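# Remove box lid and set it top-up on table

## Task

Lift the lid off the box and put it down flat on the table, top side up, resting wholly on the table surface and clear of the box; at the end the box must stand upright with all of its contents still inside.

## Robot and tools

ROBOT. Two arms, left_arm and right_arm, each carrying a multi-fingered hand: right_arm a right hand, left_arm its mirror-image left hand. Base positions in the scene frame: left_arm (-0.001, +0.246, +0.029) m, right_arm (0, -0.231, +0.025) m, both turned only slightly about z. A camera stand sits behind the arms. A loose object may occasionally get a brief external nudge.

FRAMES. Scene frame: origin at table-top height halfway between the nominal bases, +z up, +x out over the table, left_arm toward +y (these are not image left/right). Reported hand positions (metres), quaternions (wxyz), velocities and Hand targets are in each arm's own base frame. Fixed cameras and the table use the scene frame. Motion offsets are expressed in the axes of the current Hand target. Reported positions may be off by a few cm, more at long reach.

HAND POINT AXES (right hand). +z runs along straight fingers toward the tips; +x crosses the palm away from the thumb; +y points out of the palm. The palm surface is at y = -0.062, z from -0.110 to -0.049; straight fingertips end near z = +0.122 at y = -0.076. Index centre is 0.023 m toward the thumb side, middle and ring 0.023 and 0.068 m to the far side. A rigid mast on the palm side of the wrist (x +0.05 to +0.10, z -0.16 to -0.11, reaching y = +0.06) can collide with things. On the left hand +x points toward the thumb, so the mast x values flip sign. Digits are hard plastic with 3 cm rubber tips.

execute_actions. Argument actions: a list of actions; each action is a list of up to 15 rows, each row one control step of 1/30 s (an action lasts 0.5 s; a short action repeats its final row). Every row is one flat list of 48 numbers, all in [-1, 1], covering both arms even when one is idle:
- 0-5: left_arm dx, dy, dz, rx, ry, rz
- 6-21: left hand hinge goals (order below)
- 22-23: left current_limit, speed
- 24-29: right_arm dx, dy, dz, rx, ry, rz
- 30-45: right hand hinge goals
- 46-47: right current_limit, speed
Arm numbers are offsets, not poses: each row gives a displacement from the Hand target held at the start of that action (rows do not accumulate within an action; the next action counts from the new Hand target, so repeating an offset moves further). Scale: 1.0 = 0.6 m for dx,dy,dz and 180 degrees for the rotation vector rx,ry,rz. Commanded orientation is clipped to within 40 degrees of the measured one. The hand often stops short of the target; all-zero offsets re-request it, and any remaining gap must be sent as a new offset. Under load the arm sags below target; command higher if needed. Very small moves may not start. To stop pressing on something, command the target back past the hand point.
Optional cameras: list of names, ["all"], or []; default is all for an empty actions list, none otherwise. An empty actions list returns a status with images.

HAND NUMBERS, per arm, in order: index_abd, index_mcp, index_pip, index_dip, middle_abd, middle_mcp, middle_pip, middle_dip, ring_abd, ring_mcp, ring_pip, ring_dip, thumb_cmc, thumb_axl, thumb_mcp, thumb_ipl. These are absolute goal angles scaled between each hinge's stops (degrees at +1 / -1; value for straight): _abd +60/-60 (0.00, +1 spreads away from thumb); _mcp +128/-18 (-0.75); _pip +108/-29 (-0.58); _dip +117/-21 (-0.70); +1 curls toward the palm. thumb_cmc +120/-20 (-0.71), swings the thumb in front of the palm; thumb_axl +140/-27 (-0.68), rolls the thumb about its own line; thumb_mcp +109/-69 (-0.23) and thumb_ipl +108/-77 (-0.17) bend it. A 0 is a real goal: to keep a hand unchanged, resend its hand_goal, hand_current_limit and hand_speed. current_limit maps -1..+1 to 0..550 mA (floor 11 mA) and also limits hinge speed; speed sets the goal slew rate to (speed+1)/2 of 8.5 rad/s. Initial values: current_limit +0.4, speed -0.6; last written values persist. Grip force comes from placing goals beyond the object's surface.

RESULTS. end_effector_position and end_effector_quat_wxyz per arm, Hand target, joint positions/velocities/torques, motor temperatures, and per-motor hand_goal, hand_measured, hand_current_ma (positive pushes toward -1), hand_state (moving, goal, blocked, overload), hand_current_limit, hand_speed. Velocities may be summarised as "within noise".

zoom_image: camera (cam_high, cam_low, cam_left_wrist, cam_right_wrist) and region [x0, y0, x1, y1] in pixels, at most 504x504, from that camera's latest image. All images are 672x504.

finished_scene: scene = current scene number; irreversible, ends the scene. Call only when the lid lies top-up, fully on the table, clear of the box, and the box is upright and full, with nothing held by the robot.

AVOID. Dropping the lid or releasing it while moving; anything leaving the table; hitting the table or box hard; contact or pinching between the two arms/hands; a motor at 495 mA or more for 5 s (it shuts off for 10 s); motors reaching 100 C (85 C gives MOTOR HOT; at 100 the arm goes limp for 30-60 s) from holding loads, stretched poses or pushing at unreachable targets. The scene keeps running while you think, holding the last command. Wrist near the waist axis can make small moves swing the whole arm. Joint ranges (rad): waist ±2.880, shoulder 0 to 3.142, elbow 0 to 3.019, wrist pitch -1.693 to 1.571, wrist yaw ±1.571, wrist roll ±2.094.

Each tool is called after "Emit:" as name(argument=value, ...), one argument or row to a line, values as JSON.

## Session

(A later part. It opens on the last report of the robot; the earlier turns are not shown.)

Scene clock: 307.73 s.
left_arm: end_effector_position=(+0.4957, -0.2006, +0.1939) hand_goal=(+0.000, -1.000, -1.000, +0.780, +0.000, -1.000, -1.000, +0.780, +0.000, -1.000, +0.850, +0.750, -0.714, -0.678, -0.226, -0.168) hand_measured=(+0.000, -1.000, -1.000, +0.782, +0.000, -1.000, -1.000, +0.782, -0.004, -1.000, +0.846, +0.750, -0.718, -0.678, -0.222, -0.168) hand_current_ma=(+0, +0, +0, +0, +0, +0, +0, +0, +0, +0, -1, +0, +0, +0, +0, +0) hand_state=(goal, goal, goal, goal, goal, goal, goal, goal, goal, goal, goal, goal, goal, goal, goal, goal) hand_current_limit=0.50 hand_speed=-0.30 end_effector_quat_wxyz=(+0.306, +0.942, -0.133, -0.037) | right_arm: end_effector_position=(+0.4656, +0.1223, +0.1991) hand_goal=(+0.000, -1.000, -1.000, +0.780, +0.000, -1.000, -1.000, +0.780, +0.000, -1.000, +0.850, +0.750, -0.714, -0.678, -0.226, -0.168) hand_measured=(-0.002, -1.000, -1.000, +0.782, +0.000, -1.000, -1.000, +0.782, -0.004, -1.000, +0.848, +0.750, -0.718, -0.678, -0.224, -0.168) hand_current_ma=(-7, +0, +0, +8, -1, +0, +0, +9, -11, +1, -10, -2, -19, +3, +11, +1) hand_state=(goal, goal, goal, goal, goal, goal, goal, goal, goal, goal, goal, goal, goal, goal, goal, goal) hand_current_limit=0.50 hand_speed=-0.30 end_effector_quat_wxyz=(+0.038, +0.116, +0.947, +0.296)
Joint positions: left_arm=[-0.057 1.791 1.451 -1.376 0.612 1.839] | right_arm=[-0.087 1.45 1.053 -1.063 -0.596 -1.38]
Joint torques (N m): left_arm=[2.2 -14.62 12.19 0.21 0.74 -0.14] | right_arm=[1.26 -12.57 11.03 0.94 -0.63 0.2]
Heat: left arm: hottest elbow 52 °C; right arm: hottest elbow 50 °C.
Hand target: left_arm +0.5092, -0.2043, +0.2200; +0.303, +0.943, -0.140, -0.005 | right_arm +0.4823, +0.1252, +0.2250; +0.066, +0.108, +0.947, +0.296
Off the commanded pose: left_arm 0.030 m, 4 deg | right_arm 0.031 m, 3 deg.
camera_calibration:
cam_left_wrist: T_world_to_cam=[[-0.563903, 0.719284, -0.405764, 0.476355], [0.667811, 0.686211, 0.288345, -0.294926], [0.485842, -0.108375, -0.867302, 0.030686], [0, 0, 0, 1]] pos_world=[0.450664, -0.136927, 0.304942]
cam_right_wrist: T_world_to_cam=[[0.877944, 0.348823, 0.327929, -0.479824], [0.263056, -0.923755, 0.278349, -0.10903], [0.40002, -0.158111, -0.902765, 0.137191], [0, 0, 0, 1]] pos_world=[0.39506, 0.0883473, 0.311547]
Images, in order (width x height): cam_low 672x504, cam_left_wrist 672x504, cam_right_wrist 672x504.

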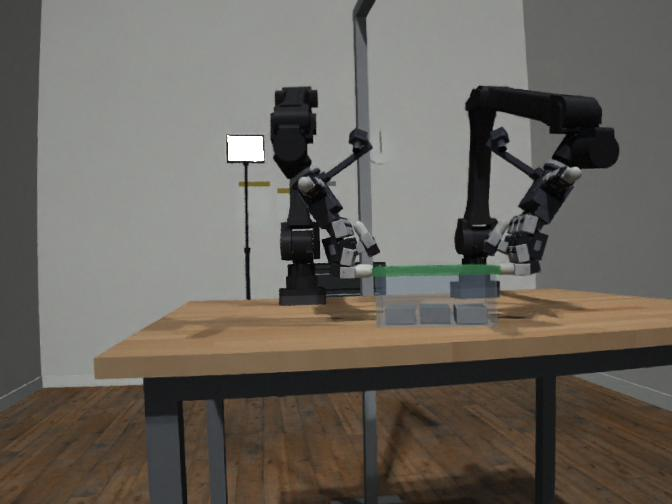

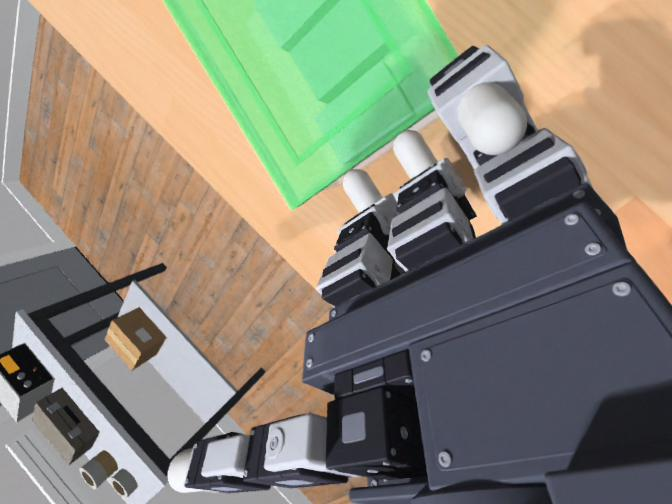

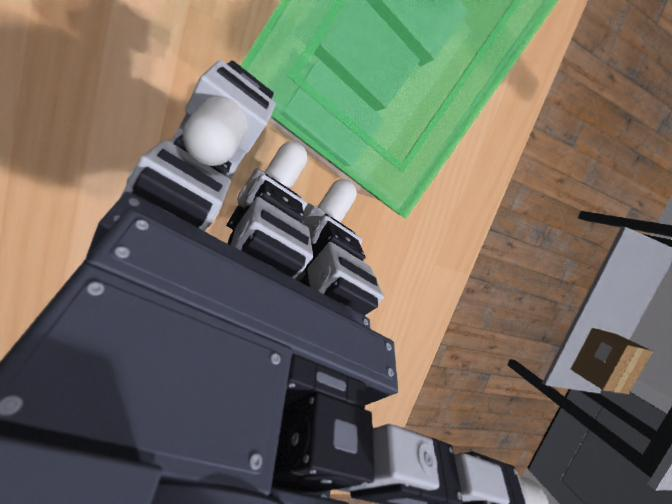

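Emit:
execute_actions(
  actions=[
    [[0.006,0.019,0.0133,0,0,0,0,-1,-1,0.78,0,-1,-1,0.78,0,-1,0.85,0.75,-0.714,-0.678,-0.226,-0.168,0.7,-0.3,0,0.019,0.0133,0,0,0,0,-1,-1,0.78,0,-1,-1,0.78,0,-1,0.85,0.75,-0.714,-0.678,-0.226,-0.168,0.7,-0.3]],
  ],
  cameras=["cam_low"],
)

Emit:
zoom_image(
  camera="cam_low",
  region=[340, 240, 530, 340],
)

Scene clock: 310.90 s.
left_arm: end_effector_position=(+0.4985, -0.2039, +0.1936) hand_goal=(+0.000, -1.000, -1.000, +0.780, +0.000, -1.000, -1.000, +0.780, +0.000, -1.000, +0.850, +0.750, -0.714, -0.678, -0.226, -0.168) hand_measured=(+0.000, -1.000, -1.000, +0.782, +0.014, -1.000, -1.000, +0.782, -0.004, -1.000, +0.846, +0.750, -0.718, -0.678, -0.222, -0.168) hand_current_ma=(+0, +0, +0, +0, +3, +0, +0, +0, +0, +0, -1, +0, +0, +0, +0, +0) hand_state=(goal, goal, goal, goal, goal, goal, goal, goal, goal, goal, goal, goal, goal, goal, goal, goal) hand_current_limit=0.70 hand_speed=-0.30 end_effector_quat_wxyz=(+0.302, +0.945, -0.124, -0.036) | right_arm: end_effector_position=(+0.4680, +0.1274, +0.1976) hand_goal=(+0.000, -1.000, -1.000, +0.780, +0.000, -1.000, -1.000, +0.780, +0.000, -1.000, +0.850, +0.750, -0.714, -0.678, -0.226, -0.168) hand_measured=(+0.000, -1.000, -1.000, +0.786, +0.000, -1.000, -1.000, +0.782, -0.004, -1.000, +0.848, +0.750, -0.718, -0.678, -0.224, -0.168) hand_current_ma=(+3, +0, +0, +21, +2, +0, +0, +9, -11, +0, -10, -2, -19, +3, +11, +1) hand_state=(goal, goal, goal, goal, goal, goal, goal, goal, goal, goal, goal, goal, goal, goal, goal, goal) hand_current_limit=0.70 hand_speed=-0.30 end_effector_quat_wxyz=(+0.033, +0.126, +0.948, +0.291)
Joint positions: left_arm=[-0.064 1.788 1.451 -1.364 0.605 1.808] | right_arm=[-0.07 1.45 1.055 -1.058 -0.583 -1.342]
Joint torques (N m): left_arm=[-0.21 -14.27 12.16 0.73 1.13 -0.13] | right_arm=[2.55 -12.51 10.88 1.59 -0.97 0.24]
Heat: left arm: hottest elbow 52 °C; right arm: hottest elbow 50 °C.
Hand target: left_arm +0.5089, -0.2187, +0.2203; +0.303, +0.943, -0.139, -0.005 | right_arm +0.4857, +0.1387, +0.2251; +0.066, +0.108, +0.947, +0.296
Off the commanded pose: left_arm 0.032 m, 4 deg | right_arm 0.035 m, 4 deg.
Images, in order (width x height): cam_low 672x504.

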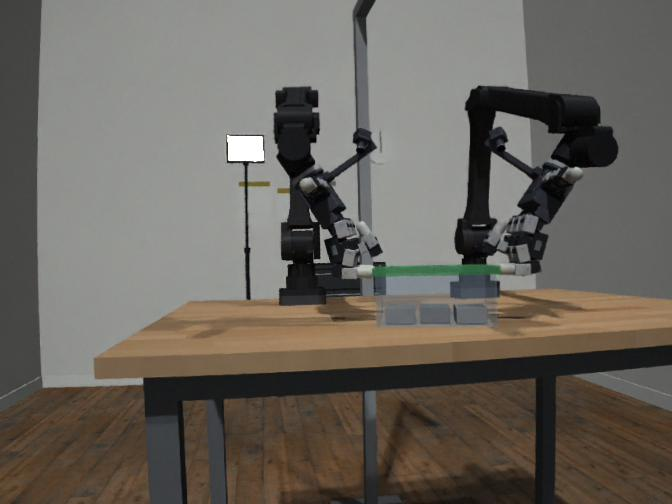

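Scaled by 2.653 from the camera's 672x504 image, which has a finer 960x720 frame.

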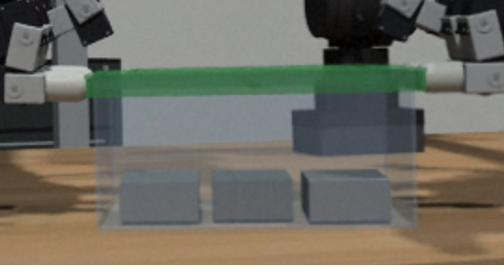

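Emit:
execute_actions(
  actions=[
    [[0,0.0136,0.0095,0,0,0,0,-1,-1,0.78,0,-1,-1,0.78,0,-1,0.85,0.75,-0.714,-0.678,-0.226,-0.168,0.75,-0.3,0,0.0136,0.0095,0,0,0,0,-1,-1,0.78,0,-1,-1,0.78,0,-1,0.85,0.75,-0.714,-0.678,-0.226,-0.168,0.75,-0.3]],
    [[0.001,0.0095,-0.0136,0,0,0,0,-1,-1,0.78,0,-1,-1,0.78,0,-1,0.85,0.75,-0.714,-0.678,-0.226,-0.168,0.75,-0.3,-0.0013,0.0095,-0.0136,0,0,0,0,-1,-1,0.78,0,-1,-1,0.78,0,-1,0.85,0.75,-0.714,-0.678,-0.226,-0.168,0.75,-0.3]],
  ],
  cameras=["cam_low"],
)

Emit:
zoom_image(
  camera="cam_low",
  region=[340, 240, 530, 340],
)

Scene clock: 313.40 s.
left_arm: end_effector_position=(+0.4997, -0.2064, +0.1947) hand_goal=(+0.000, -1.000, -1.000, +0.780, +0.000, -1.000, -1.000, +0.780, +0.000, -1.000, +0.850, +0.750, -0.714, -0.678, -0.226, -0.168) hand_measured=(+0.000, -1.000, -1.000, +0.782, +0.024, -1.000, -1.000, +0.774, -0.004, -1.000, +0.846, +0.750, -0.718, -0.678, -0.222, -0.168) hand_current_ma=(+0, +0, +0, +0, +9, +0, +0, -1, +0, +0, -1, +0, +0, +0, +0, +0) hand_state=(goal, goal, goal, goal, blocked, goal, goal, goal, goal, goal, goal, goal, goal, goal, goal, goal) hand_current_limit=0.75 hand_speed=-0.30 end_effector_quat_wxyz=(+0.294, +0.948, -0.120, -0.033) | right_arm: end_effector_position=(+0.4706, +0.1292, +0.1963) hand_goal=(+0.000, -1.000, -1.000, +0.780, +0.000, -1.000, -1.000, +0.780, +0.000, -1.000, +0.850, +0.750, -0.714, -0.678, -0.226, -0.168) hand_measured=(+0.000, -1.000, -1.000, +0.782, +0.018, -1.000, -1.000, +0.798, -0.004, -1.000, +0.848, +0.750, -0.718, -0.678, -0.224, -0.168) hand_current_ma=(+3, +0, +0, +9, +61, -2, +0, +72, -11, +0, -10, -2, -19, +3, +11, +1) hand_state=(goal, goal, goal, goal, goal, goal, goal, goal, goal, goal, goal, goal, goal, goal, goal, goal) hand_current_limit=0.75 hand_speed=-0.30 end_effector_quat_wxyz=(+0.033, +0.132, +0.949, +0.283)
Joint positions: left_arm=[-0.071 1.781 1.451 -1.355 0.592 1.787] | right_arm=[-0.06 1.45 1.058 -1.054 -0.566 -1.318]
Joint torques (N m): left_arm=[-0.91 -14.39 12.51 -0.14 1.59 -0.13] | right_arm=[3.14 -12.34 11.56 0.91 -1.56 0.19]
Heat: left arm: hottest elbow 52 °C; right arm: hottest elbow 50 °C.
Hand target: left_arm +0.5061, -0.2282, +0.2304; +0.303, +0.943, -0.140, -0.005 | right_arm +0.4883, +0.1483, +0.2351; +0.066, +0.108, +0.947, +0.296
Off the commanded pose: left_arm 0.042 m, 4 deg | right_arm 0.047 m, 5 deg.
Images, in order (width x height): cam_low 672x504.

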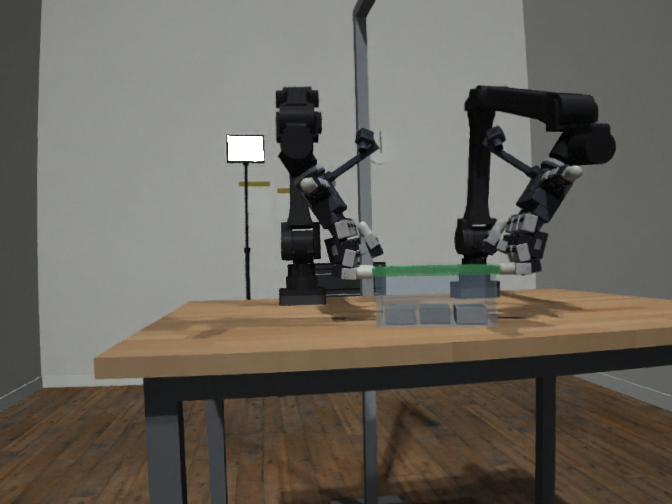

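Scaled by 2.653 from the camera's 672x504 image, which has a finer 960x720 frame.

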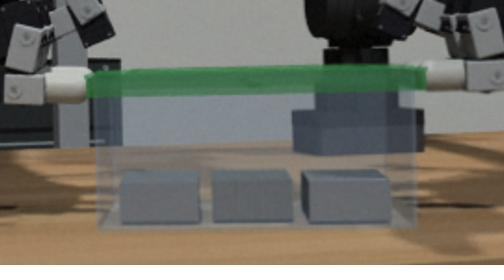

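Emit:
execute_actions(
  actions=[
    [[0.001,0.0125,-0.0113,0,0,0,0,-1,-1,0.79,0,-1,-1,0.79,0,-1,0.85,0.75,-0.714,-0.678,-0.226,-0.168,0.8,-0.3,-0.0013,0.0125,-0.0113,0,0,0,0,-1,-1,0.79,0,-1,-1,0.79,0,-1,0.85,0.75,-0.714,-0.678,-0.226,-0.168,0.8,-0.3]],
    [[0.001,0.0125,-0.0113,0,0,0,0,-1,-1,0.8,0,-1,-1,0.8,0,-1,0.85,0.75,-0.714,-0.678,-0.226,-0.168,0.8,-0.3,-0.0013,0.0125,-0.0113,0,0,0,0,-1,-1,0.8,0,-1,-1,0.8,0,-1,0.85,0.75,-0.714,-0.678,-0.226,-0.168,0.8,-0.3]],
  ],
  cameras=["cam_low"],
)

Emit:
zoom_image(
  camera="cam_low",
  region=[340, 240, 530, 340],
)

Scene clock: 315.37 s.
left_arm: end_effector_position=(+0.4974, -0.2063, +0.1969) hand_goal=(+0.000, -1.000, -1.000, +0.800, +0.000, -1.000, -1.000, +0.800, +0.000, -1.000, +0.850, +0.750, -0.714, -0.678, -0.226, -0.168) hand_measured=(+0.000, -1.000, -1.000, +0.796, -0.010, -1.000, -1.000, +0.770, -0.004, -1.000, +0.846, +0.750, -0.718, -0.678, -0.222, -0.168) hand_current_ma=(+0, +0, +0, +0, -2, +0, +0, -17, +0, +0, -1, +0, +0, +0, +0, +0) hand_state=(goal, goal, goal, goal, goal, goal, goal, blocked, goal, goal, goal, goal, goal, goal, goal, goal) hand_current_limit=0.80 hand_speed=-0.30 end_effector_quat_wxyz=(+0.290, +0.949, -0.115, -0.041) | right_arm: end_effector_position=(+0.4713, +0.1316, +0.2007) hand_goal=(+0.000, -1.000, -1.000, +0.800, +0.000, -1.000, -1.000, +0.800, +0.000, -1.000, +0.850, +0.750, -0.714, -0.678, -0.226, -0.168) hand_measured=(+0.000, -1.000, -1.000, +0.796, -0.008, -1.000, -1.000, +0.762, -0.004, -1.000, +0.848, +0.750, -0.718, -0.678, -0.224, -0.168) hand_current_ma=(+3, +0, +0, -13, -25, -3, -1, -165, -11, +0, -10, -2, -19, +3, +11, +1) hand_state=(goal, goal, goal, goal, goal, goal, goal, blocked, goal, goal, goal, goal, goal, goal, goal, goal) hand_current_limit=0.80 hand_speed=-0.30 end_effector_quat_wxyz=(+0.024, +0.136, +0.951, +0.275)
Joint positions: left_arm=[-0.073 1.775 1.453 -1.374 0.583 1.776] | right_arm=[-0.05 1.45 1.081 -1.09 -0.55 -1.306]
Joint torques (N m): left_arm=[-1.08 -16.15 14.64 -0.91 1.96 -0.09] | right_arm=[3.25 -13.68 12.63 0.42 -2.18 0.18]
Heat: left arm: hottest elbow 52 °C; right arm: hottest elbow 50 °C.
Hand target: left_arm +0.5046, -0.2323, +0.2499; +0.303, +0.943, -0.139, -0.005 | right_arm +0.4897, +0.1525, +0.2548; +0.066, +0.108, +0.947, +0.296
Off the commanded pose: left_arm 0.060 m, 5 deg | right_arm 0.061 m, 6 deg.
Images, in order (width x height): cam_low 672x504.

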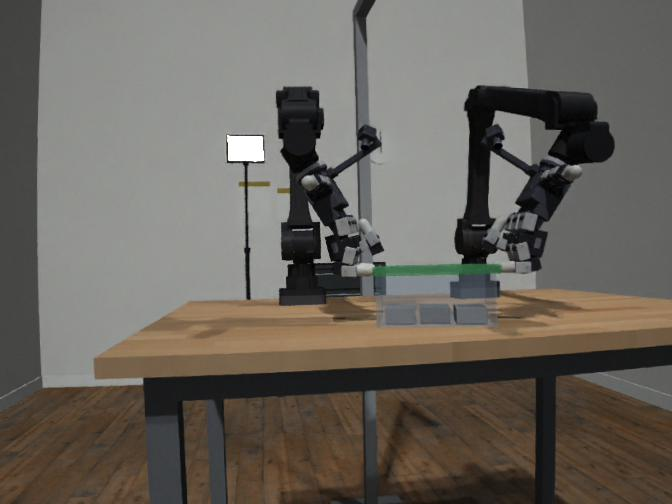

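Scaled by 2.653 from the camera's 672x504 image, which has a finer 960x720 frame.

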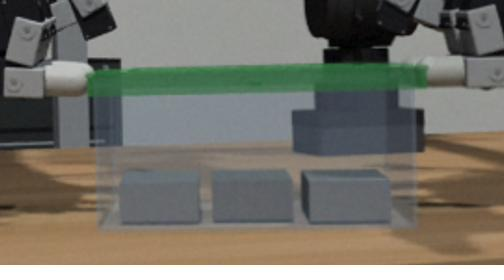

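Emit:
zoom_image(
  camera="cam_low",
  region=[355, 250, 415, 300],
)

Emit:
zoom_image(
  camera="cam_low",
  region=[470, 250, 530, 300],
)

Scaled by 8.400 from the camera's 672x504 image, which has a finer 960x720 frame.

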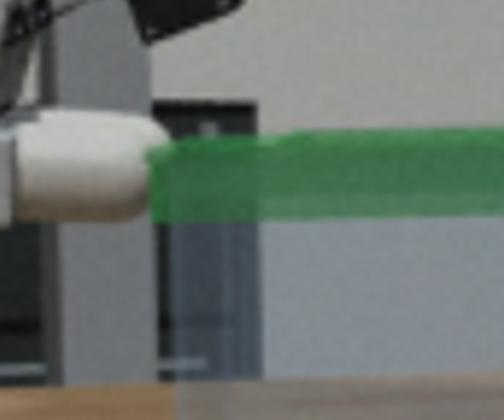

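Scaled by 8.400 from the camera's 672x504 image, which has a finer 960x720 frame.

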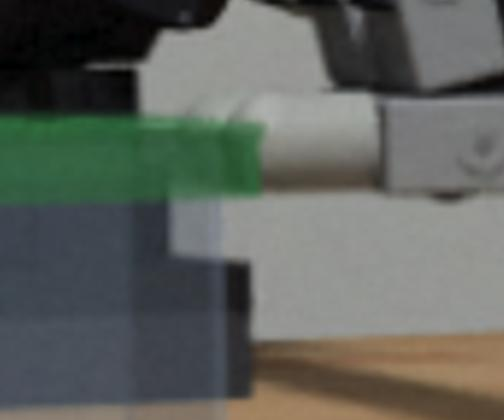

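Emit:
execute_actions(
  actions=[
    [[0.001,0.011,-0.0125,0,0,0,0,-1,-1,0.82,0,-1,-1,0.84,0,-1,0.85,0.75,-0.714,-0.678,-0.226,-0.168,0.8,-0.3,-0.0013,0.011,-0.0125,0,0,0,0,-1,-1,0.81,0,-1,-1,0.83,0,-1,0.85,0.75,-0.714,-0.678,-0.226,-0.168,0.8,-0.3]],
  ],
  cameras=["cam_low"],
)

Emit:
zoom_image(
  camera="cam_low",
  region=[355, 250, 415, 300],
)

Emit:
zoom_image(
  camera="cam_low",
  region=[470, 250, 530, 300],
)

Scene clock: 318.10 s.
left_arm: end_effector_position=(+0.4891, -0.2330, +0.2353) hand_goal=(+0.000, -1.000, -1.000, +0.820, +0.000, -1.000, -1.000, +0.840, +0.000, -1.000, +0.850, +0.750, -0.714, -0.678, -0.226, -0.168) hand_measured=(+0.000, -1.000, -1.000, +0.816, -0.004, -1.000, -1.000, +0.836, -0.004, -1.000, +0.846, +0.750, -0.718, -0.678, -0.222, -0.168) hand_current_ma=(+0, +0, +0, +0, +0, +0, +0, +0, +0, +0, -1, +0, -1, +0, +0, +0) hand_state=(goal, goal, goal, goal, goal, goal, goal, goal, goal, goal, goal, goal, goal, goal, goal, goal) hand_current_limit=0.80 hand_speed=-0.30 end_effector_quat_wxyz=(+0.305, +0.942, -0.139, -0.030) | right_arm: end_effector_position=(+0.4776, +0.1506, +0.2348) hand_goal=(+0.000, -1.000, -1.000, +0.810, +0.000, -1.000, -1.000, +0.830, +0.000, -1.000, +0.850, +0.750, -0.714, -0.678, -0.226, -0.168) hand_measured=(+0.002, -1.000, -1.000, +0.806, -0.002, -1.000, -1.000, +0.826, -0.004, -1.000, +0.848, +0.750, -0.718, -0.678, -0.224, -0.168) hand_current_ma=(+5, -1, +0, -13, -8, -1, -1, -14, -11, +0, -10, -2, -19, +3, +11, +1) hand_state=(goal, goal, goal, goal, goal, goal, goal, goal, goal, goal, goal, goal, goal, goal, goal, goal) hand_current_limit=0.80 hand_speed=-0.30 end_effector_quat_wxyz=(+0.038, +0.115, +0.948, +0.293)
Joint positions: left_arm=[-0.121 1.739 1.494 -1.414 0.617 1.771] | right_arm=[-0.016 1.435 1.138 -1.117 -0.582 -1.298]
Joint torques (N m): left_arm=[2.55 -12.98 13.55 -0.17 0.69 -0.09] | right_arm=[1.08 -12.75 10.76 0.44 -0.67 0.16]
Heat: left arm: hottest elbow 52 °C; right arm: hottest elbow 51 °C.
Hand target: left_arm +0.5042, -0.2334, +0.2600; +0.303, +0.943, -0.140, -0.005 | right_arm +0.4902, +0.1535, +0.2650; +0.066, +0.108, +0.947, +0.296
Off the commanded pose: left_arm 0.029 m, 3 deg | right_arm 0.033 m, 3 deg.
Images, in order (width x height): cam_low 672x504.

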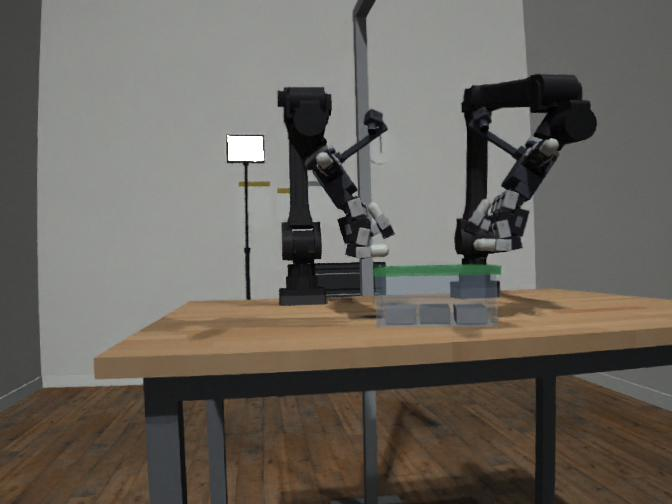

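Scaled by 8.400 from the camera's 672x504 image, which has a finer 960x720 frame.

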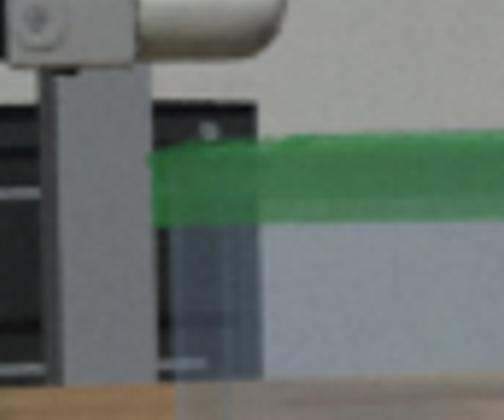

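Scaled by 8.400 from the camera's 672x504 image, which has a finer 960x720 frame.

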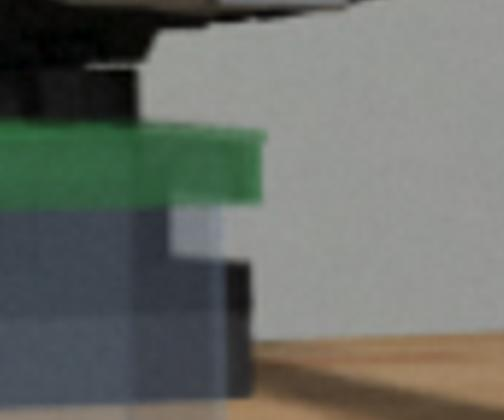

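Emit:
execute_actions(
  actions=[
    [[0.0012,-0.041,-0.0287,0,0,0,0,-1,-1,0.78,0,-1,-1,0.78,0,-1,0.85,0.75,-0.714,-0.678,-0.226,-0.168,0.5,-0.3,0.0004,-0.041,-0.0289,0,0,0,0,-1,-1,0.78,0,-1,-1,0.78,0,-1,0.85,0.75,-0.714,-0.678,-0.226,-0.168,0.5,-0.3]],
    [[0.0012,-0.041,-0.0287,0,0,0,0,-1,-1,0.78,0,-1,-1,0.78,0,-1,0.85,0.75,-0.714,-0.678,-0.226,-0.168,0.5,-0.3,0.0004,-0.041,-0.0289,0,0,0,0,-1,-1,0.78,0,-1,-1,0.78,0,-1,0.85,0.75,-0.714,-0.678,-0.226,-0.168,0.5,-0.3]],
    [[-0.01,-0.0249,0.0478,0,0,0,0,-1,-1,0.78,0,-1,-1,0.78,0,-1,0.85,0.75,-0.714,-0.678,-0.226,-0.168,0.5,-0.3,0.009,-0.0274,0.046,0,0,0,0,-1,-1,0.78,0,-1,-1,0.78,0,-1,0.85,0.75,-0.714,-0.678,-0.226,-0.168,0.5,-0.3]],
    [[-0.01,-0.0249,0.0478,0,0,0,0,-1,-1,0.78,0,-1,-1,0.78,0,-1,0.85,0.75,-0.714,-0.678,-0.226,-0.168,0.5,-0.3,0.009,-0.0274,0.046,0,0,0,0,-1,-1,0.78,0,-1,-1,0.78,0,-1,0.85,0.75,-0.714,-0.678,-0.226,-0.168,0.5,-0.3]],
    [[-0.01,-0.0249,0.0478,0,0.004,0,0,-1,-1,0.78,0,-1,-1,0.78,0,-1,0.85,0.75,-0.714,-0.678,-0.226,-0.168,0.5,-0.3,0.009,-0.0274,0.046,0,-0.01,0,0,-1,-1,0.78,0,-1,-1,0.78,0,-1,0.85,0.75,-0.714,-0.678,-0.226,-0.168,0.5,-0.3]],
    [[0.0107,0.0229,-0.0261,0,0,0,0,-1,-1,0.78,0,-1,-1,0.78,0,-1,0.85,0.75,-0.714,-0.678,-0.226,-0.168,0.5,-0.3,-0.0111,0.0271,-0.021,0,0,0,0,-1,-1,0.78,0,-1,-1,0.78,0,-1,0.85,0.75,-0.714,-0.678,-0.226,-0.168,0.5,-0.3]],
    [[0.0107,0.0229,-0.0261,0,0,0,0,-1,-1,0.78,0,-1,-1,0.78,0,-1,0.85,0.75,-0.714,-0.678,-0.226,-0.168,0.5,-0.3,-0.0111,0.0271,-0.021,0,0,0,0,-1,-1,0.78,0,-1,-1,0.78,0,-1,0.85,0.75,-0.714,-0.678,-0.226,-0.168,0.5,-0.3]],
  ],
  cameras=["cam_low","cam_left_wrist","cam_right_wrist"],
)

Emit:
zoom_image(
  camera="cam_low",
  region=[340, 250, 400, 300],
)

Emit:
zoom_image(
  camera="cam_low",
  region=[480, 250, 540, 300],
)

Scene clock: 333.37 s.
left_arm: end_effector_position=(+0.5004, -0.1868, +0.1765) hand_goal=(+0.000, -1.000, -1.000, +0.780, +0.000, -1.000, -1.000, +0.780, +0.000, -1.000, +0.850, +0.750, -0.714, -0.678, -0.226, -0.168) hand_measured=(+0.000, -1.000, -1.000, +0.782, -0.002, -1.000, -1.000, +0.782, -0.004, -1.000, +0.846, +0.750, -0.718, -0.678, -0.222, -0.168) hand_current_ma=(+0, +0, +0, +0, +0, +0, +0, +0, +0, +0, -1, +0, -1, +0, +0, +0) hand_state=(goal, goal, goal, goal, goal, goal, goal, goal, goal, goal, goal, goal, goal, goal, goal, goal) hand_current_limit=0.50 hand_speed=-0.30 end_effector_quat_wxyz=(+0.307, +0.942, -0.130, -0.027) | right_arm: end_effector_position=(+0.4657, +0.1100, +0.1827) hand_goal=(+0.000, -1.000, -1.000, +0.780, +0.000, -1.000, -1.000, +0.780, +0.000, -1.000, +0.850, +0.750, -0.714, -0.678, -0.226, -0.168) hand_measured=(+0.002, -1.000, -1.000, +0.782, -0.002, -1.000, -1.000, +0.782, -0.004, -1.000, +0.848, +0.750, -0.718, -0.678, -0.224, -0.168) hand_current_ma=(+5, -1, +0, +8, -8, -1, -1, +9, -11, +0, -10, -2, -19, +3, +11, +1) hand_state=(goal, goal, goal, goal, goal, goal, goal, goal, goal, goal, goal, goal, goal, goal, goal, goal) hand_current_limit=0.50 hand_speed=-0.30 end_effector_quat_wxyz=(+0.059, +0.120, +0.946, +0.295)
Joint positions: left_arm=[-0.029 1.808 1.425 -1.328 0.613 1.86] | right_arm=[-0.115 1.45 1 -0.976 -0.595 -1.388]
Joint torques (N m): left_arm=[1.14 -14.15 13.18 -0.24 0.8 -0.13] | right_arm=[0.97 -12.28 10.51 0.29 -0.54 0.17]
Heat: left arm: hottest elbow 54 °C; right arm: hottest elbow 50 °C.
Hand target: left_arm +0.5157, -0.1921, +0.2051; +0.304, +0.943, -0.138, +0.001 | right_arm +0.4796, +0.1139, +0.2083; +0.081, +0.112, +0.946, +0.295
Off the commanded pose: left_arm 0.033 m, 3 deg | right_arm 0.029 m, 3 deg.
camera_calibration:
cam_left_wrist: T_world_to_cam=[[-0.565473, 0.710941, -0.418094, 0.463366], [0.654916, 0.695179, 0.296329, -0.295862], [0.501323, -0.106251, -0.858712, 0.00601617], [0, 0, 0, 1]] pos_world=[0.45277, -0.12311, 0.286569]
cam_right_wrist: T_world_to_cam=[[0.871757, 0.332368, 0.35996, -0.471362], [0.232527, -0.927362, 0.293138, -0.103939], [0.431243, -0.171844, -0.885719, 0.10421], [0, 0, 0, 1]] pos_world=[0.390142, 0.0781849, 0.292441]
Images, in order (width x height): cam_low 672x504, cam_left_wrist 672x504, cam_right_wrist 672x504.

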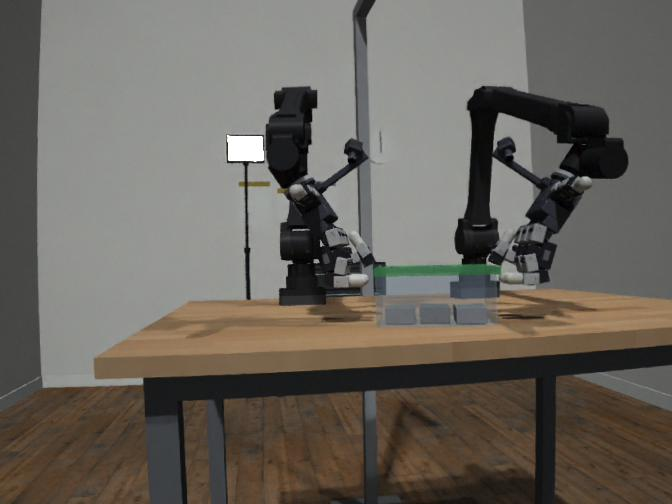

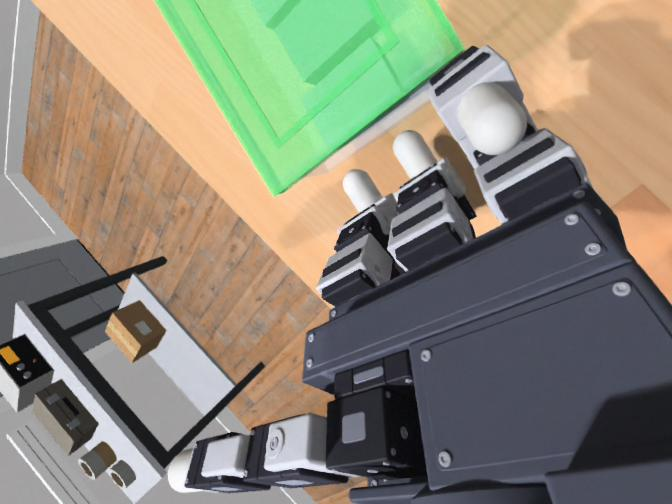

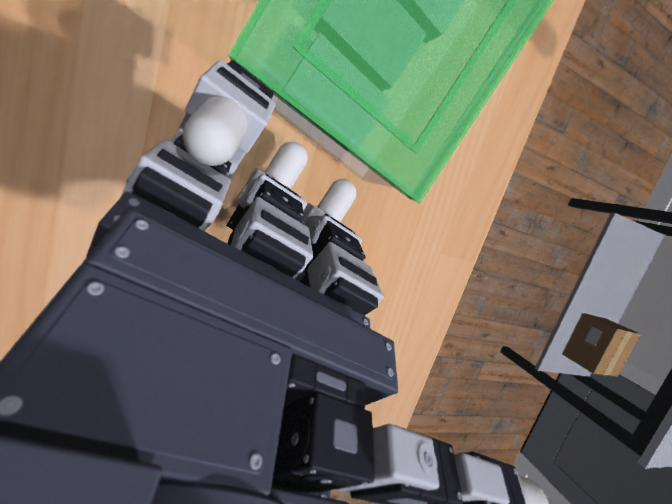

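Scaled by 8.400 from the camera's 672x504 image, which has a finer 960x720 frame.

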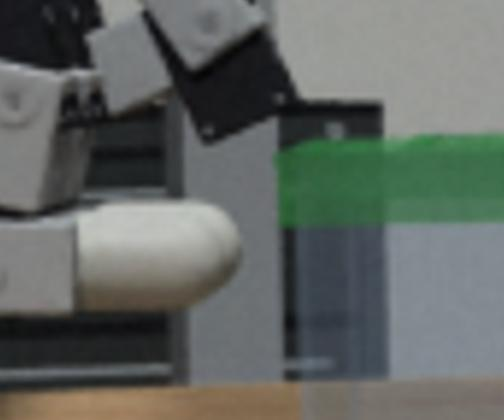

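Scaled by 8.400 from the camera's 672x504 image, which has a finer 960x720 frame.

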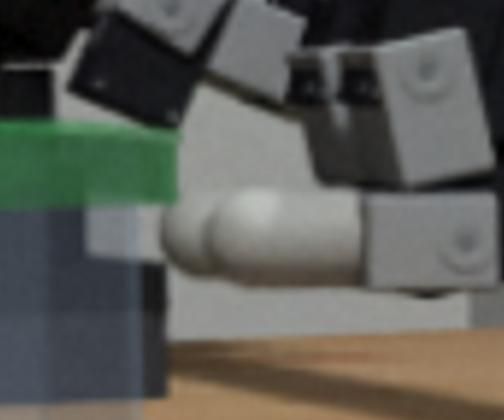

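Emit:
execute_actions(
  actions=[
    [[0,0,0,0,0,0,0,-1,-1,0.78,0,-1,-1,0.78,0,-0.34,0.85,0.4,-0.714,-0.678,-0.226,-0.168,0.5,-0.3,0,0,0,0,0,0,0,-1,-1,0.78,0,-1,-1,0.78,0,-0.34,0.85,0.4,-0.714,-0.678,-0.226,-0.168,0.5,-0.3]],
    [[0.005,0.0164,0.0115,0,0,0,0,-1,-1,0.78,0,-1,-1,0.78,0,-0.34,0.85,0.4,-0.714,-0.678,-0.226,-0.168,0.5,-0.3,0.003,0.0175,0.0123,0,0,0,0,-1,-1,0.78,0,-1,-1,0.78,0,-0.34,0.85,0.4,-0.714,-0.678,-0.226,-0.168,0.5,-0.3]],
    [[0,0.0136,0.0095,0,0,0,0,-1,-1,0.78,0,-1,-1,0.78,0,-0.34,0.85,0.4,-0.714,-0.678,-0.226,-0.168,0.6,-0.3,0,0.0136,0.0095,0,0,0,0,-1,-1,0.78,0,-1,-1,0.78,0,-0.34,0.85,0.4,-0.714,-0.678,-0.226,-0.168,0.6,-0.3]],
  ],
  cameras=["cam_low","cam_left_wrist","cam_right_wrist"],
)

Emit:
zoom_image(
  camera="cam_low",
  region=[340, 250, 400, 300],
)

Emit:
zoom_image(
  camera="cam_low",
  region=[480, 250, 540, 300],
)

Emit:
zoom_image(
  camera="cam_left_wrist",
  region=[240, 0, 560, 200],
)

Emit:
zoom_image(
  camera="cam_right_wrist",
  region=[140, 0, 460, 200],
)

Scene clock: 337.73 s.
left_arm: end_effector_position=(+0.4990, -0.2075, +0.1788) hand_goal=(+0.000, -1.000, -1.000, +0.780, +0.000, -1.000, -1.000, +0.780, +0.000, -0.340, +0.850, +0.400, -0.714, -0.678, -0.226, -0.168) hand_measured=(+0.000, -1.000, -1.000, +0.782, -0.002, -1.000, -1.000, +0.780, -0.004, -0.356, +0.846, +0.404, -0.718, -0.678, -0.222, -0.168) hand_current_ma=(+0, +0, +0, +0, +0, +0, +0, +0, +0, -6, +0, +0, -1, +0, +0, +0) hand_state=(goal, goal, goal, goal, goal, goal, goal, goal, goal, goal, goal, goal, goal, goal, goal, goal) hand_current_limit=0.60 hand_speed=-0.30 end_effector_quat_wxyz=(+0.305, +0.943, -0.128, -0.031) | right_arm: end_effector_position=(+0.4658, +0.1316, +0.1806) hand_goal=(+0.000, -1.000, -1.000, +0.780, +0.000, -1.000, -1.000, +0.780, +0.000, -0.340, +0.850, +0.400, -0.714, -0.678, -0.226, -0.168) hand_measured=(+0.000, -1.000, -1.000, +0.782, -0.002, -1.000, -1.000, +0.782, -0.004, -0.356, +0.848, +0.404, -0.718, -0.678, -0.224, -0.168) hand_current_ma=(+2, -1, +0, +9, -8, -1, -1, +9, -11, -72, -10, +11, -19, +3, +11, +1) hand_state=(goal, goal, goal, goal, goal, goal, goal, goal, goal, goal, goal, goal, goal, goal, goal, goal) hand_current_limit=0.60 hand_speed=-0.30 end_effector_quat_wxyz=(+0.047, +0.124, +0.947, +0.292)
Joint positions: left_arm=[-0.069 1.802 1.425 -1.313 0.614 1.81] | right_arm=[-0.06 1.45 1 -0.966 -0.582 -1.324]
Joint torques (N m): left_arm=[1.44 -14.33 12.22 0.28 0.86 -0.13] | right_arm=[1.55 -12.45 10.62 1.35 -0.61 0.15]
Heat: left arm: hottest elbow 54 °C; right arm: hottest elbow 51 °C.
Hand target: left_arm +0.5128, -0.2141, +0.2055; +0.304, +0.943, -0.138, +0.001 | right_arm +0.4838, +0.1363, +0.2083; +0.081, +0.113, +0.945, +0.295
Off the commanded pose: left_arm 0.031 m, 4 deg | right_arm 0.033 m, 4 deg.
camera_calibration:
cam_left_wrist: T_world_to_cam=[[-0.568526, 0.712734, -0.410838, 0.478847], [0.656947, 0.693931, 0.294756, -0.28223], [0.495176, -0.102322, -0.862746, 0.011055], [0, 0, 0, 1]] pos_world=[0.452173, -0.144311, 0.289455]
cam_right_wrist: T_world_to_cam=[[0.880673, 0.333591, 0.336352, -0.477949], [0.240458, -0.926534, 0.289334, -0.0865046], [0.408161, -0.17393, -0.896188, 0.118948], [0, 0, 0, 1]] pos_world=[0.393167, 0.0999784, 0.292388]
Images, in order (width x height): cam_low 672x504, cam_left_wrist 672x504, cam_right_wrist 672x504.

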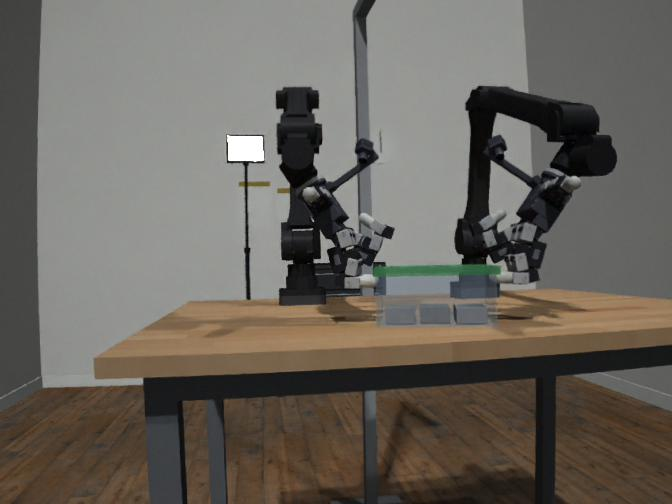

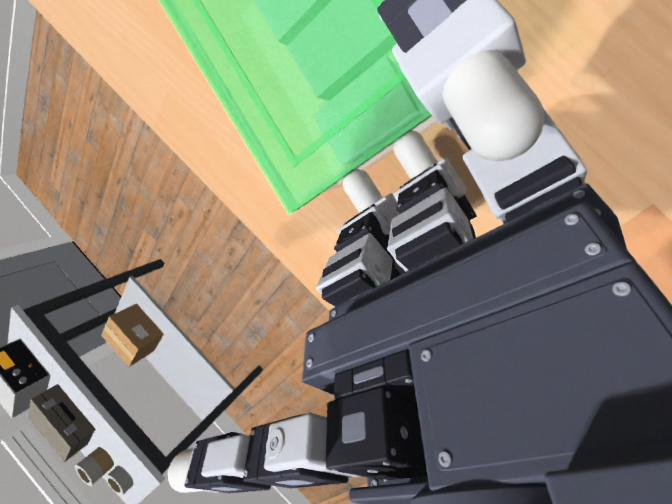

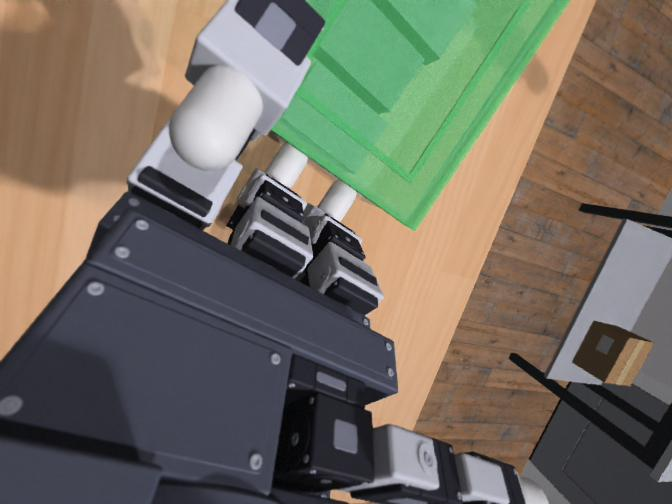

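Scaled by 8.400 from the camera's 672x504 image, which has a finer 960x720 frame.

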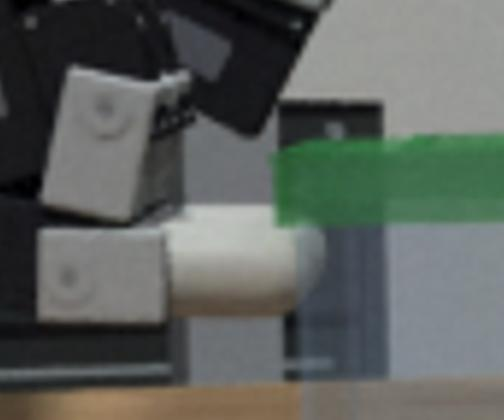

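Scaled by 8.400 from the camera's 672x504 image, which has a finer 960x720 frame.

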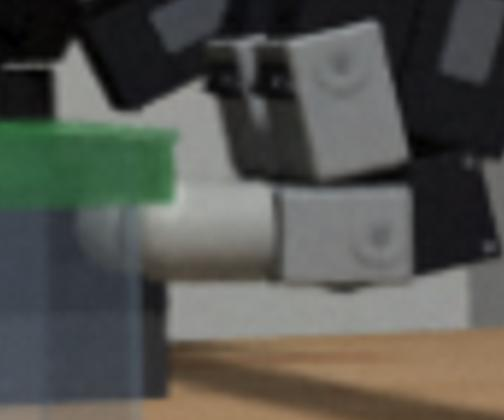

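Scaled by 1.575 from the camera's 672x504 image, which has a finer 960x720 frame.

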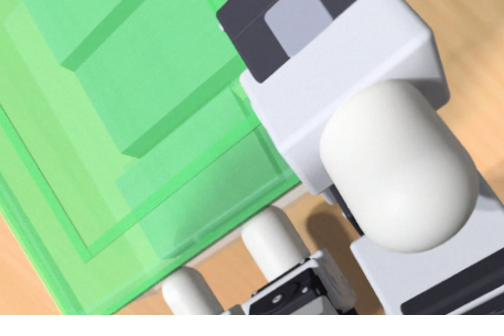

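Scaled by 1.575 from the camera's 672x504 image, which has a finer 960x720 frame.

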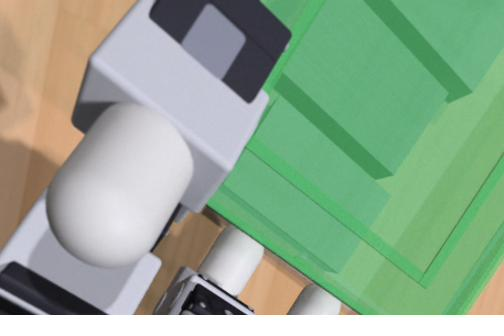

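Emit:
execute_actions(
  actions=[
    [[0,0.0164,0.0115,0,0,0,0,-1,-1,0.78,0,-1,-1,0.78,0,-0.34,0.85,0.4,-0.714,-0.678,-0.226,-0.168,0.8,-0.3,0,0.0164,0.0115,0,0,0,0,-1,-1,0.78,0,-1,-1,0.78,0,-0.34,0.85,0.4,-0.714,-0.678,-0.226,-0.168,0.8,-0.3]],
    [[0.001,0.0095,-0.0136,0,0,0,0,-1,-1,0.79,0,-1,-1,0.79,0,-0.34,0.85,0.4,-0.714,-0.678,-0.226,-0.168,0.8,-0.3,-0.0013,0.0095,-0.0136,0,0,0,0,-1,-1,0.79,0,-1,-1,0.79,0,-0.34,0.85,0.4,-0.714,-0.678,-0.226,-0.168,0.8,-0.3]],
    [[0.001,0.0095,-0.0136,0,0,0,0,-1,-1,0.8,0,-1,-1,0.8,0,-0.34,0.85,0.4,-0.714,-0.678,-0.226,-0.168,0.8,-0.3,-0.0013,0.0095,-0.0136,0,0,0,0,-1,-1,0.8,0,-1,-1,0.8,0,-0.34,0.85,0.4,-0.714,-0.678,-0.226,-0.168,0.8,-0.3]],
  ],
  cameras=["cam_low"],
)

Emit:
zoom_image(
  camera="cam_low",
  region=[350, 250, 410, 300],
)

Emit:
zoom_image(
  camera="cam_low",
  region=[470, 250, 530, 300],
)

Scene clock: 341.80 s.
left_arm: end_effector_position=(+0.4992, -0.2102, +0.1799) hand_goal=(+0.000, -1.000, -1.000, +0.800, +0.000, -1.000, -1.000, +0.800, +0.000, -0.340, +0.850, +0.400, -0.714, -0.678, -0.226, -0.168) hand_measured=(+0.000, -1.000, -1.000, +0.796, -0.010, -1.000, -1.000, +0.778, -0.004, -0.356, +0.846, +0.404, -0.718, -0.678, -0.222, -0.168) hand_current_ma=(+0, +0, +0, +0, -1, +0, +0, -9, +0, -6, +0, +0, -1, +0, +0, +0) hand_state=(goal, goal, goal, goal, goal, goal, goal, blocked, goal, goal, goal, goal, goal, goal, goal, goal) hand_current_limit=0.80 hand_speed=-0.30 end_effector_quat_wxyz=(+0.298, +0.946, -0.121, -0.033) | right_arm: end_effector_position=(+0.4694, +0.1350, +0.1820) hand_goal=(+0.000, -1.000, -1.000, +0.800, +0.000, -1.000, -1.000, +0.800, +0.000, -0.340, +0.850, +0.400, -0.714, -0.678, -0.226, -0.168) hand_measured=(+0.002, -1.000, -1.000, +0.796, +0.000, -1.000, -1.000, +0.782, -0.004, -0.356, +0.848, +0.404, -0.718, -0.678, -0.224, -0.168) hand_current_ma=(+7, -1, +0, -19, -2, -1, -1, -77, -11, -71, -10, +11, -19, +3, +11, +1) hand_state=(goal, goal, goal, goal, goal, goal, goal, goal, goal, goal, goal, goal, goal, goal, goal, goal) hand_current_limit=0.80 hand_speed=-0.30 end_effector_quat_wxyz=(+0.043, +0.133, +0.949, +0.282)
Joint positions: left_arm=[-0.077 1.794 1.425 -1.312 0.599 1.782] | right_arm=[-0.044 1.45 1.015 -0.978 -0.56 -1.29]
Joint torques (N m): left_arm=[0.26 -16.03 13.7 -0.7 1.41 -0.11] | right_arm=[2.55 -13.57 11.7 0.32 -1.42 0.14]
Heat: left arm: hottest elbow 54 °C; right arm: hottest elbow 51 °C.
Hand target: left_arm +0.5092, -0.2255, +0.2254; +0.304, +0.943, -0.138, +0.001 | right_arm +0.4867, +0.1480, +0.2284; +0.081, +0.112, +0.945, +0.295
Off the commanded pose: left_arm 0.049 m, 4 deg | right_arm 0.051 m, 5 deg.
Images, in order (width x height): cam_low 672x504.

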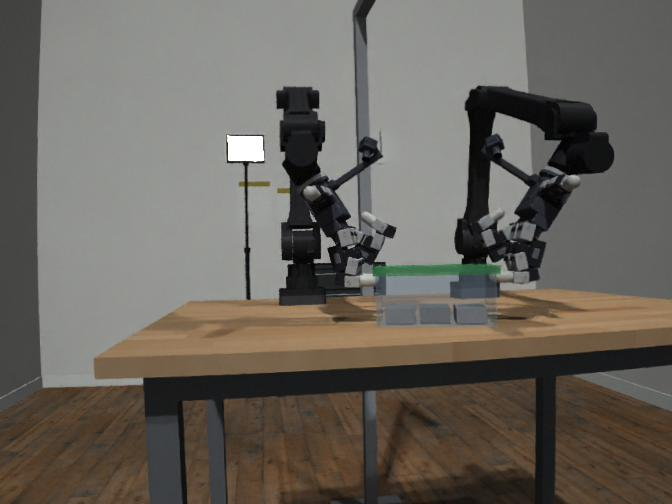

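Scaled by 8.400 from the camera's 672x504 image, which has a finer 960x720 frame.

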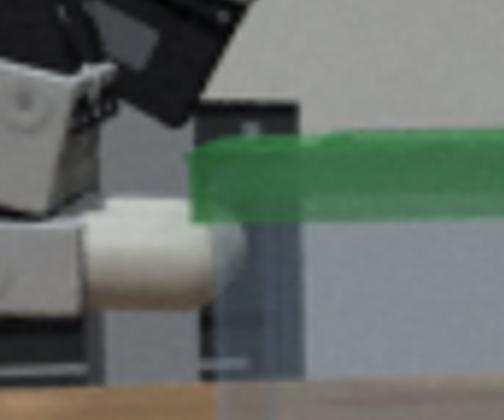

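Scaled by 8.400 from the camera's 672x504 image, which has a finer 960x720 frame.

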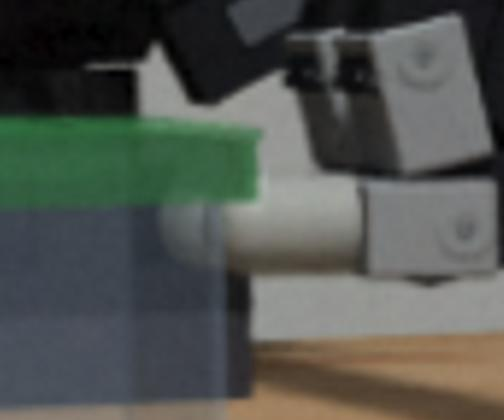

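Emit:
execute_actions(
  actions=[
    [[0.001,0.0125,-0.0113,0,0,0,0,-1,-1,0.81,0,-1,-1,0.82,0,-0.34,0.85,0.4,-0.714,-0.678,-0.226,-0.168,0.8,-0.3,-0.0013,0.0125,-0.0113,0,0,0,0,-1,-1,0.81,0,-1,-1,0.82,0,-0.34,0.85,0.4,-0.714,-0.678,-0.226,-0.168,0.8,-0.3]],
  ],
  cameras=["cam_low"],
)

Emit:
zoom_image(
  camera="cam_low",
  region=[350, 250, 410, 300],
)

Emit:
zoom_image(
  camera="cam_low",
  region=[470, 250, 530, 300],
)

Scene clock: 343.53 s.
left_arm: end_effector_position=(+0.4979, -0.2093, +0.1819) hand_goal=(+0.000, -1.000, -1.000, +0.810, +0.000, -1.000, -1.000, +0.820, +0.000, -0.340, +0.850, +0.400, -0.714, -0.678, -0.226, -0.168) hand_measured=(+0.000, -1.000, -1.000, +0.806, -0.014, -1.000, -1.000, +0.778, -0.004, -0.356, +0.846, +0.404, -0.718, -0.678, -0.222, -0.168) hand_current_ma=(+0, +0, +0, +0, -3, +0, +0, -32, +0, -6, +0, +0, -1, +0, +0, +0) hand_state=(goal, goal, goal, goal, goal, goal, goal, blocked, goal, goal, goal, goal, goal, goal, goal, goal) hand_current_limit=0.80 hand_speed=-0.30 end_effector_quat_wxyz=(+0.294, +0.948, -0.119, -0.037) | right_arm: end_effector_position=(+0.4693, +0.1363, +0.1834) hand_goal=(+0.000, -1.000, -1.000, +0.810, +0.000, -1.000, -1.000, +0.820, +0.000, -0.340, +0.850, +0.400, -0.714, -0.678, -0.226, -0.168) hand_measured=(+0.002, -1.000, -1.000, +0.806, -0.012, -1.000, -1.000, +0.780, -0.004, -0.356, +0.848, +0.404, -0.718, -0.678, -0.224, -0.168) hand_current_ma=(+7, -1, +0, -13, -43, -1, -1, -174, -11, -71, -10, +11, -19, +3, +11, +1) hand_state=(goal, goal, goal, goal, goal, goal, goal, blocked, goal, goal, goal, goal, goal, goal, goal, goal) hand_current_limit=0.80 hand_speed=-0.30 end_effector_quat_wxyz=(+0.038, +0.135, +0.950, +0.279)
Joint positions: left_arm=[-0.077 1.789 1.428 -1.326 0.591 1.778] | right_arm=[-0.039 1.45 1.024 -0.997 -0.552 -1.285]
Joint torques (N m): left_arm=[0.15 -16.5 14.49 -0.79 1.72 -0.11] | right_arm=[2.37 -14.68 12.44 0.13 -1.67 0.22]
Heat: left arm: hottest elbow 54 °C; right arm: hottest elbow 51 °C.
Hand target: left_arm +0.5085, -0.2276, +0.2354; +0.304, +0.943, -0.138, +0.001 | right_arm +0.4872, +0.1502, +0.2383; +0.081, +0.112, +0.945, +0.295
Off the commanded pose: left_arm 0.057 m, 5 deg | right_arm 0.059 m, 6 deg.
Images, in order (width x height): cam_low 672x504.

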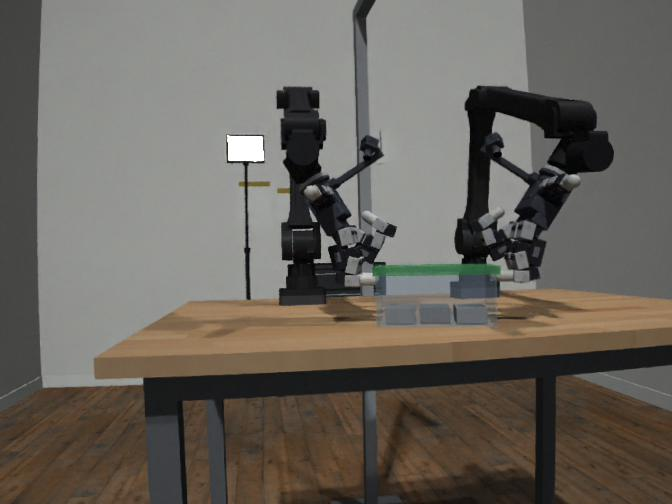

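Scaled by 8.400 from the camera's 672x504 image, which has a finer 960x720 frame.

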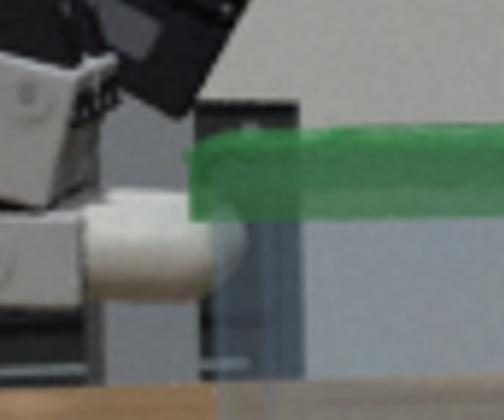

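Scaled by 8.400 from the camera's 672x504 image, which has a finer 960x720 frame.

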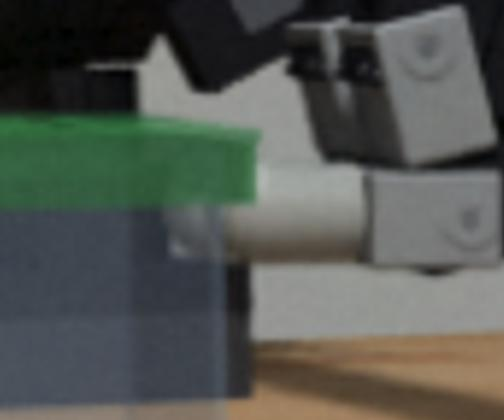

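Emit:
execute_actions(
  actions=[
    [[0.003,0.006,-0.0056,0,0.014,0,0,-1,-1,0.83,0,-1,-1,0.81,0,-0.34,0.85,0.4,-0.714,-0.678,-0.226,-0.168,0.8,-0.3,-0.003,0.006,-0.0056,0,-0.016,0,0,-1,-1,0.83,0,-1,-1,0.81,0,-0.34,0.85,0.4,-0.714,-0.678,-0.226,-0.168,0.8,-0.3]],
  ],
  cameras=["cam_low"],
)

Emit:
zoom_image(
  camera="cam_low",
  region=[350, 250, 410, 300],
)

Emit:
zoom_image(
  camera="cam_low",
  region=[470, 250, 530, 300],
)

Scene clock: 345.17 s.
left_arm: end_effector_position=(+0.5015, -0.2089, +0.1998) hand_goal=(+0.000, -1.000, -1.000, +0.830, +0.000, -1.000, -1.000, +0.810, +0.000, -0.340, +0.850, +0.400, -0.714, -0.678, -0.226, -0.168) hand_measured=(+0.000, -1.000, -1.000, +0.826, +0.006, -1.000, -1.000, +0.774, -0.004, -0.356, +0.846, +0.404, -0.718, -0.678, -0.222, -0.168) hand_current_ma=(+0, +0, +0, +0, +1, +0, +0, -24, +0, -6, +0, +0, -1, +0, +0, +0) hand_state=(goal, goal, goal, goal, goal, goal, goal, blocked, goal, goal, goal, goal, goal, goal, goal, goal) hand_current_limit=0.80 hand_speed=-0.30 end_effector_quat_wxyz=(+0.290, +0.950, -0.114, -0.012) | right_arm: end_effector_position=(+0.4719, +0.1370, +0.1847) hand_goal=(+0.000, -1.000, -1.000, +0.830, +0.000, -1.000, -1.000, +0.810, +0.000, -0.340, +0.850, +0.400, -0.714, -0.678, -0.226, -0.168) hand_measured=(+0.002, -1.000, -1.000, +0.822, +0.002, -1.000, -1.000, +0.768, -0.004, -0.356, +0.848, +0.404, -0.718, -0.678, -0.224, -0.168) hand_current_ma=(+7, -1, +0, -35, +3, -2, -1, -187, -11, -71, -10, +11, -19, +3, +11, +1) hand_state=(goal, goal, goal, goal, goal, goal, goal, blocked, goal, goal, goal, goal, goal, goal, goal, goal) hand_current_limit=0.80 hand_speed=-0.30 end_effector_quat_wxyz=(+0.041, +0.147, +0.951, +0.271)
Joint positions: left_arm=[-0.077 1.75 1.428 -1.305 0.586 1.75] | right_arm=[-0.029 1.44 1.024 -0.989 -0.531 -1.248]
Joint torques (N m): left_arm=[-0.32 -14.68 12.75 0.21 2.14 -0.14] | right_arm=[2.55 -16.09 10.51 2.37 -1.87 0.22]
Heat: left arm: hottest elbow 54 °C; right arm: hottest elbow 51 °C.
Hand target: left_arm +0.5095, -0.2289, +0.2404; +0.307, +0.942, -0.131, +0.022 | right_arm +0.4888, +0.1507, +0.2433; +0.105, +0.120, +0.943, +0.292
Off the commanded pose: left_arm 0.046 m, 5 deg | right_arm 0.062 m, 8 deg.
Images, in order (width x height): cam_low 672x504.

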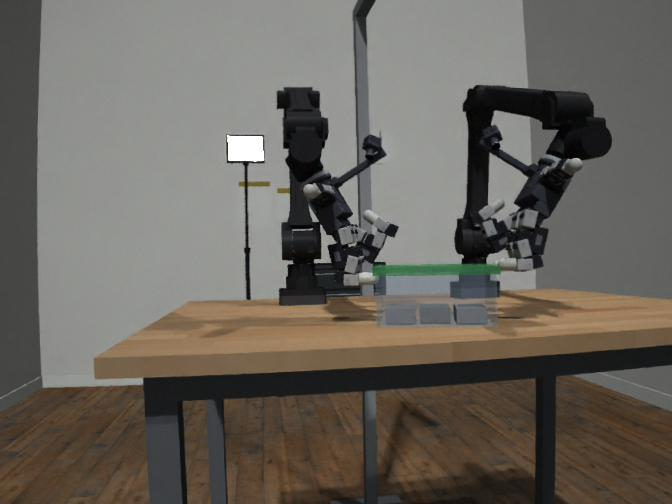

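Scaled by 8.400 from the camera's 672x504 image, which has a finer 960x720 frame.

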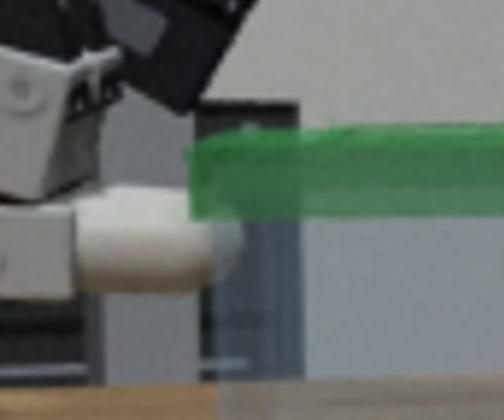

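Scaled by 8.400 from the camera's 672x504 image, which has a finer 960x720 frame.

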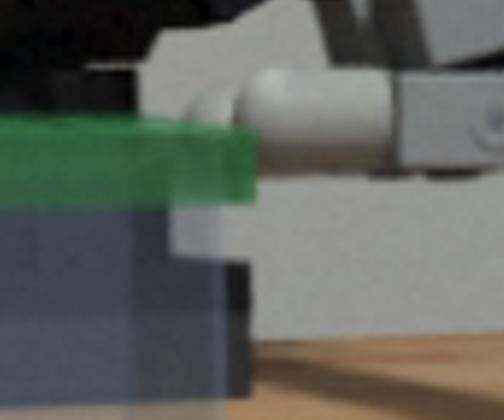

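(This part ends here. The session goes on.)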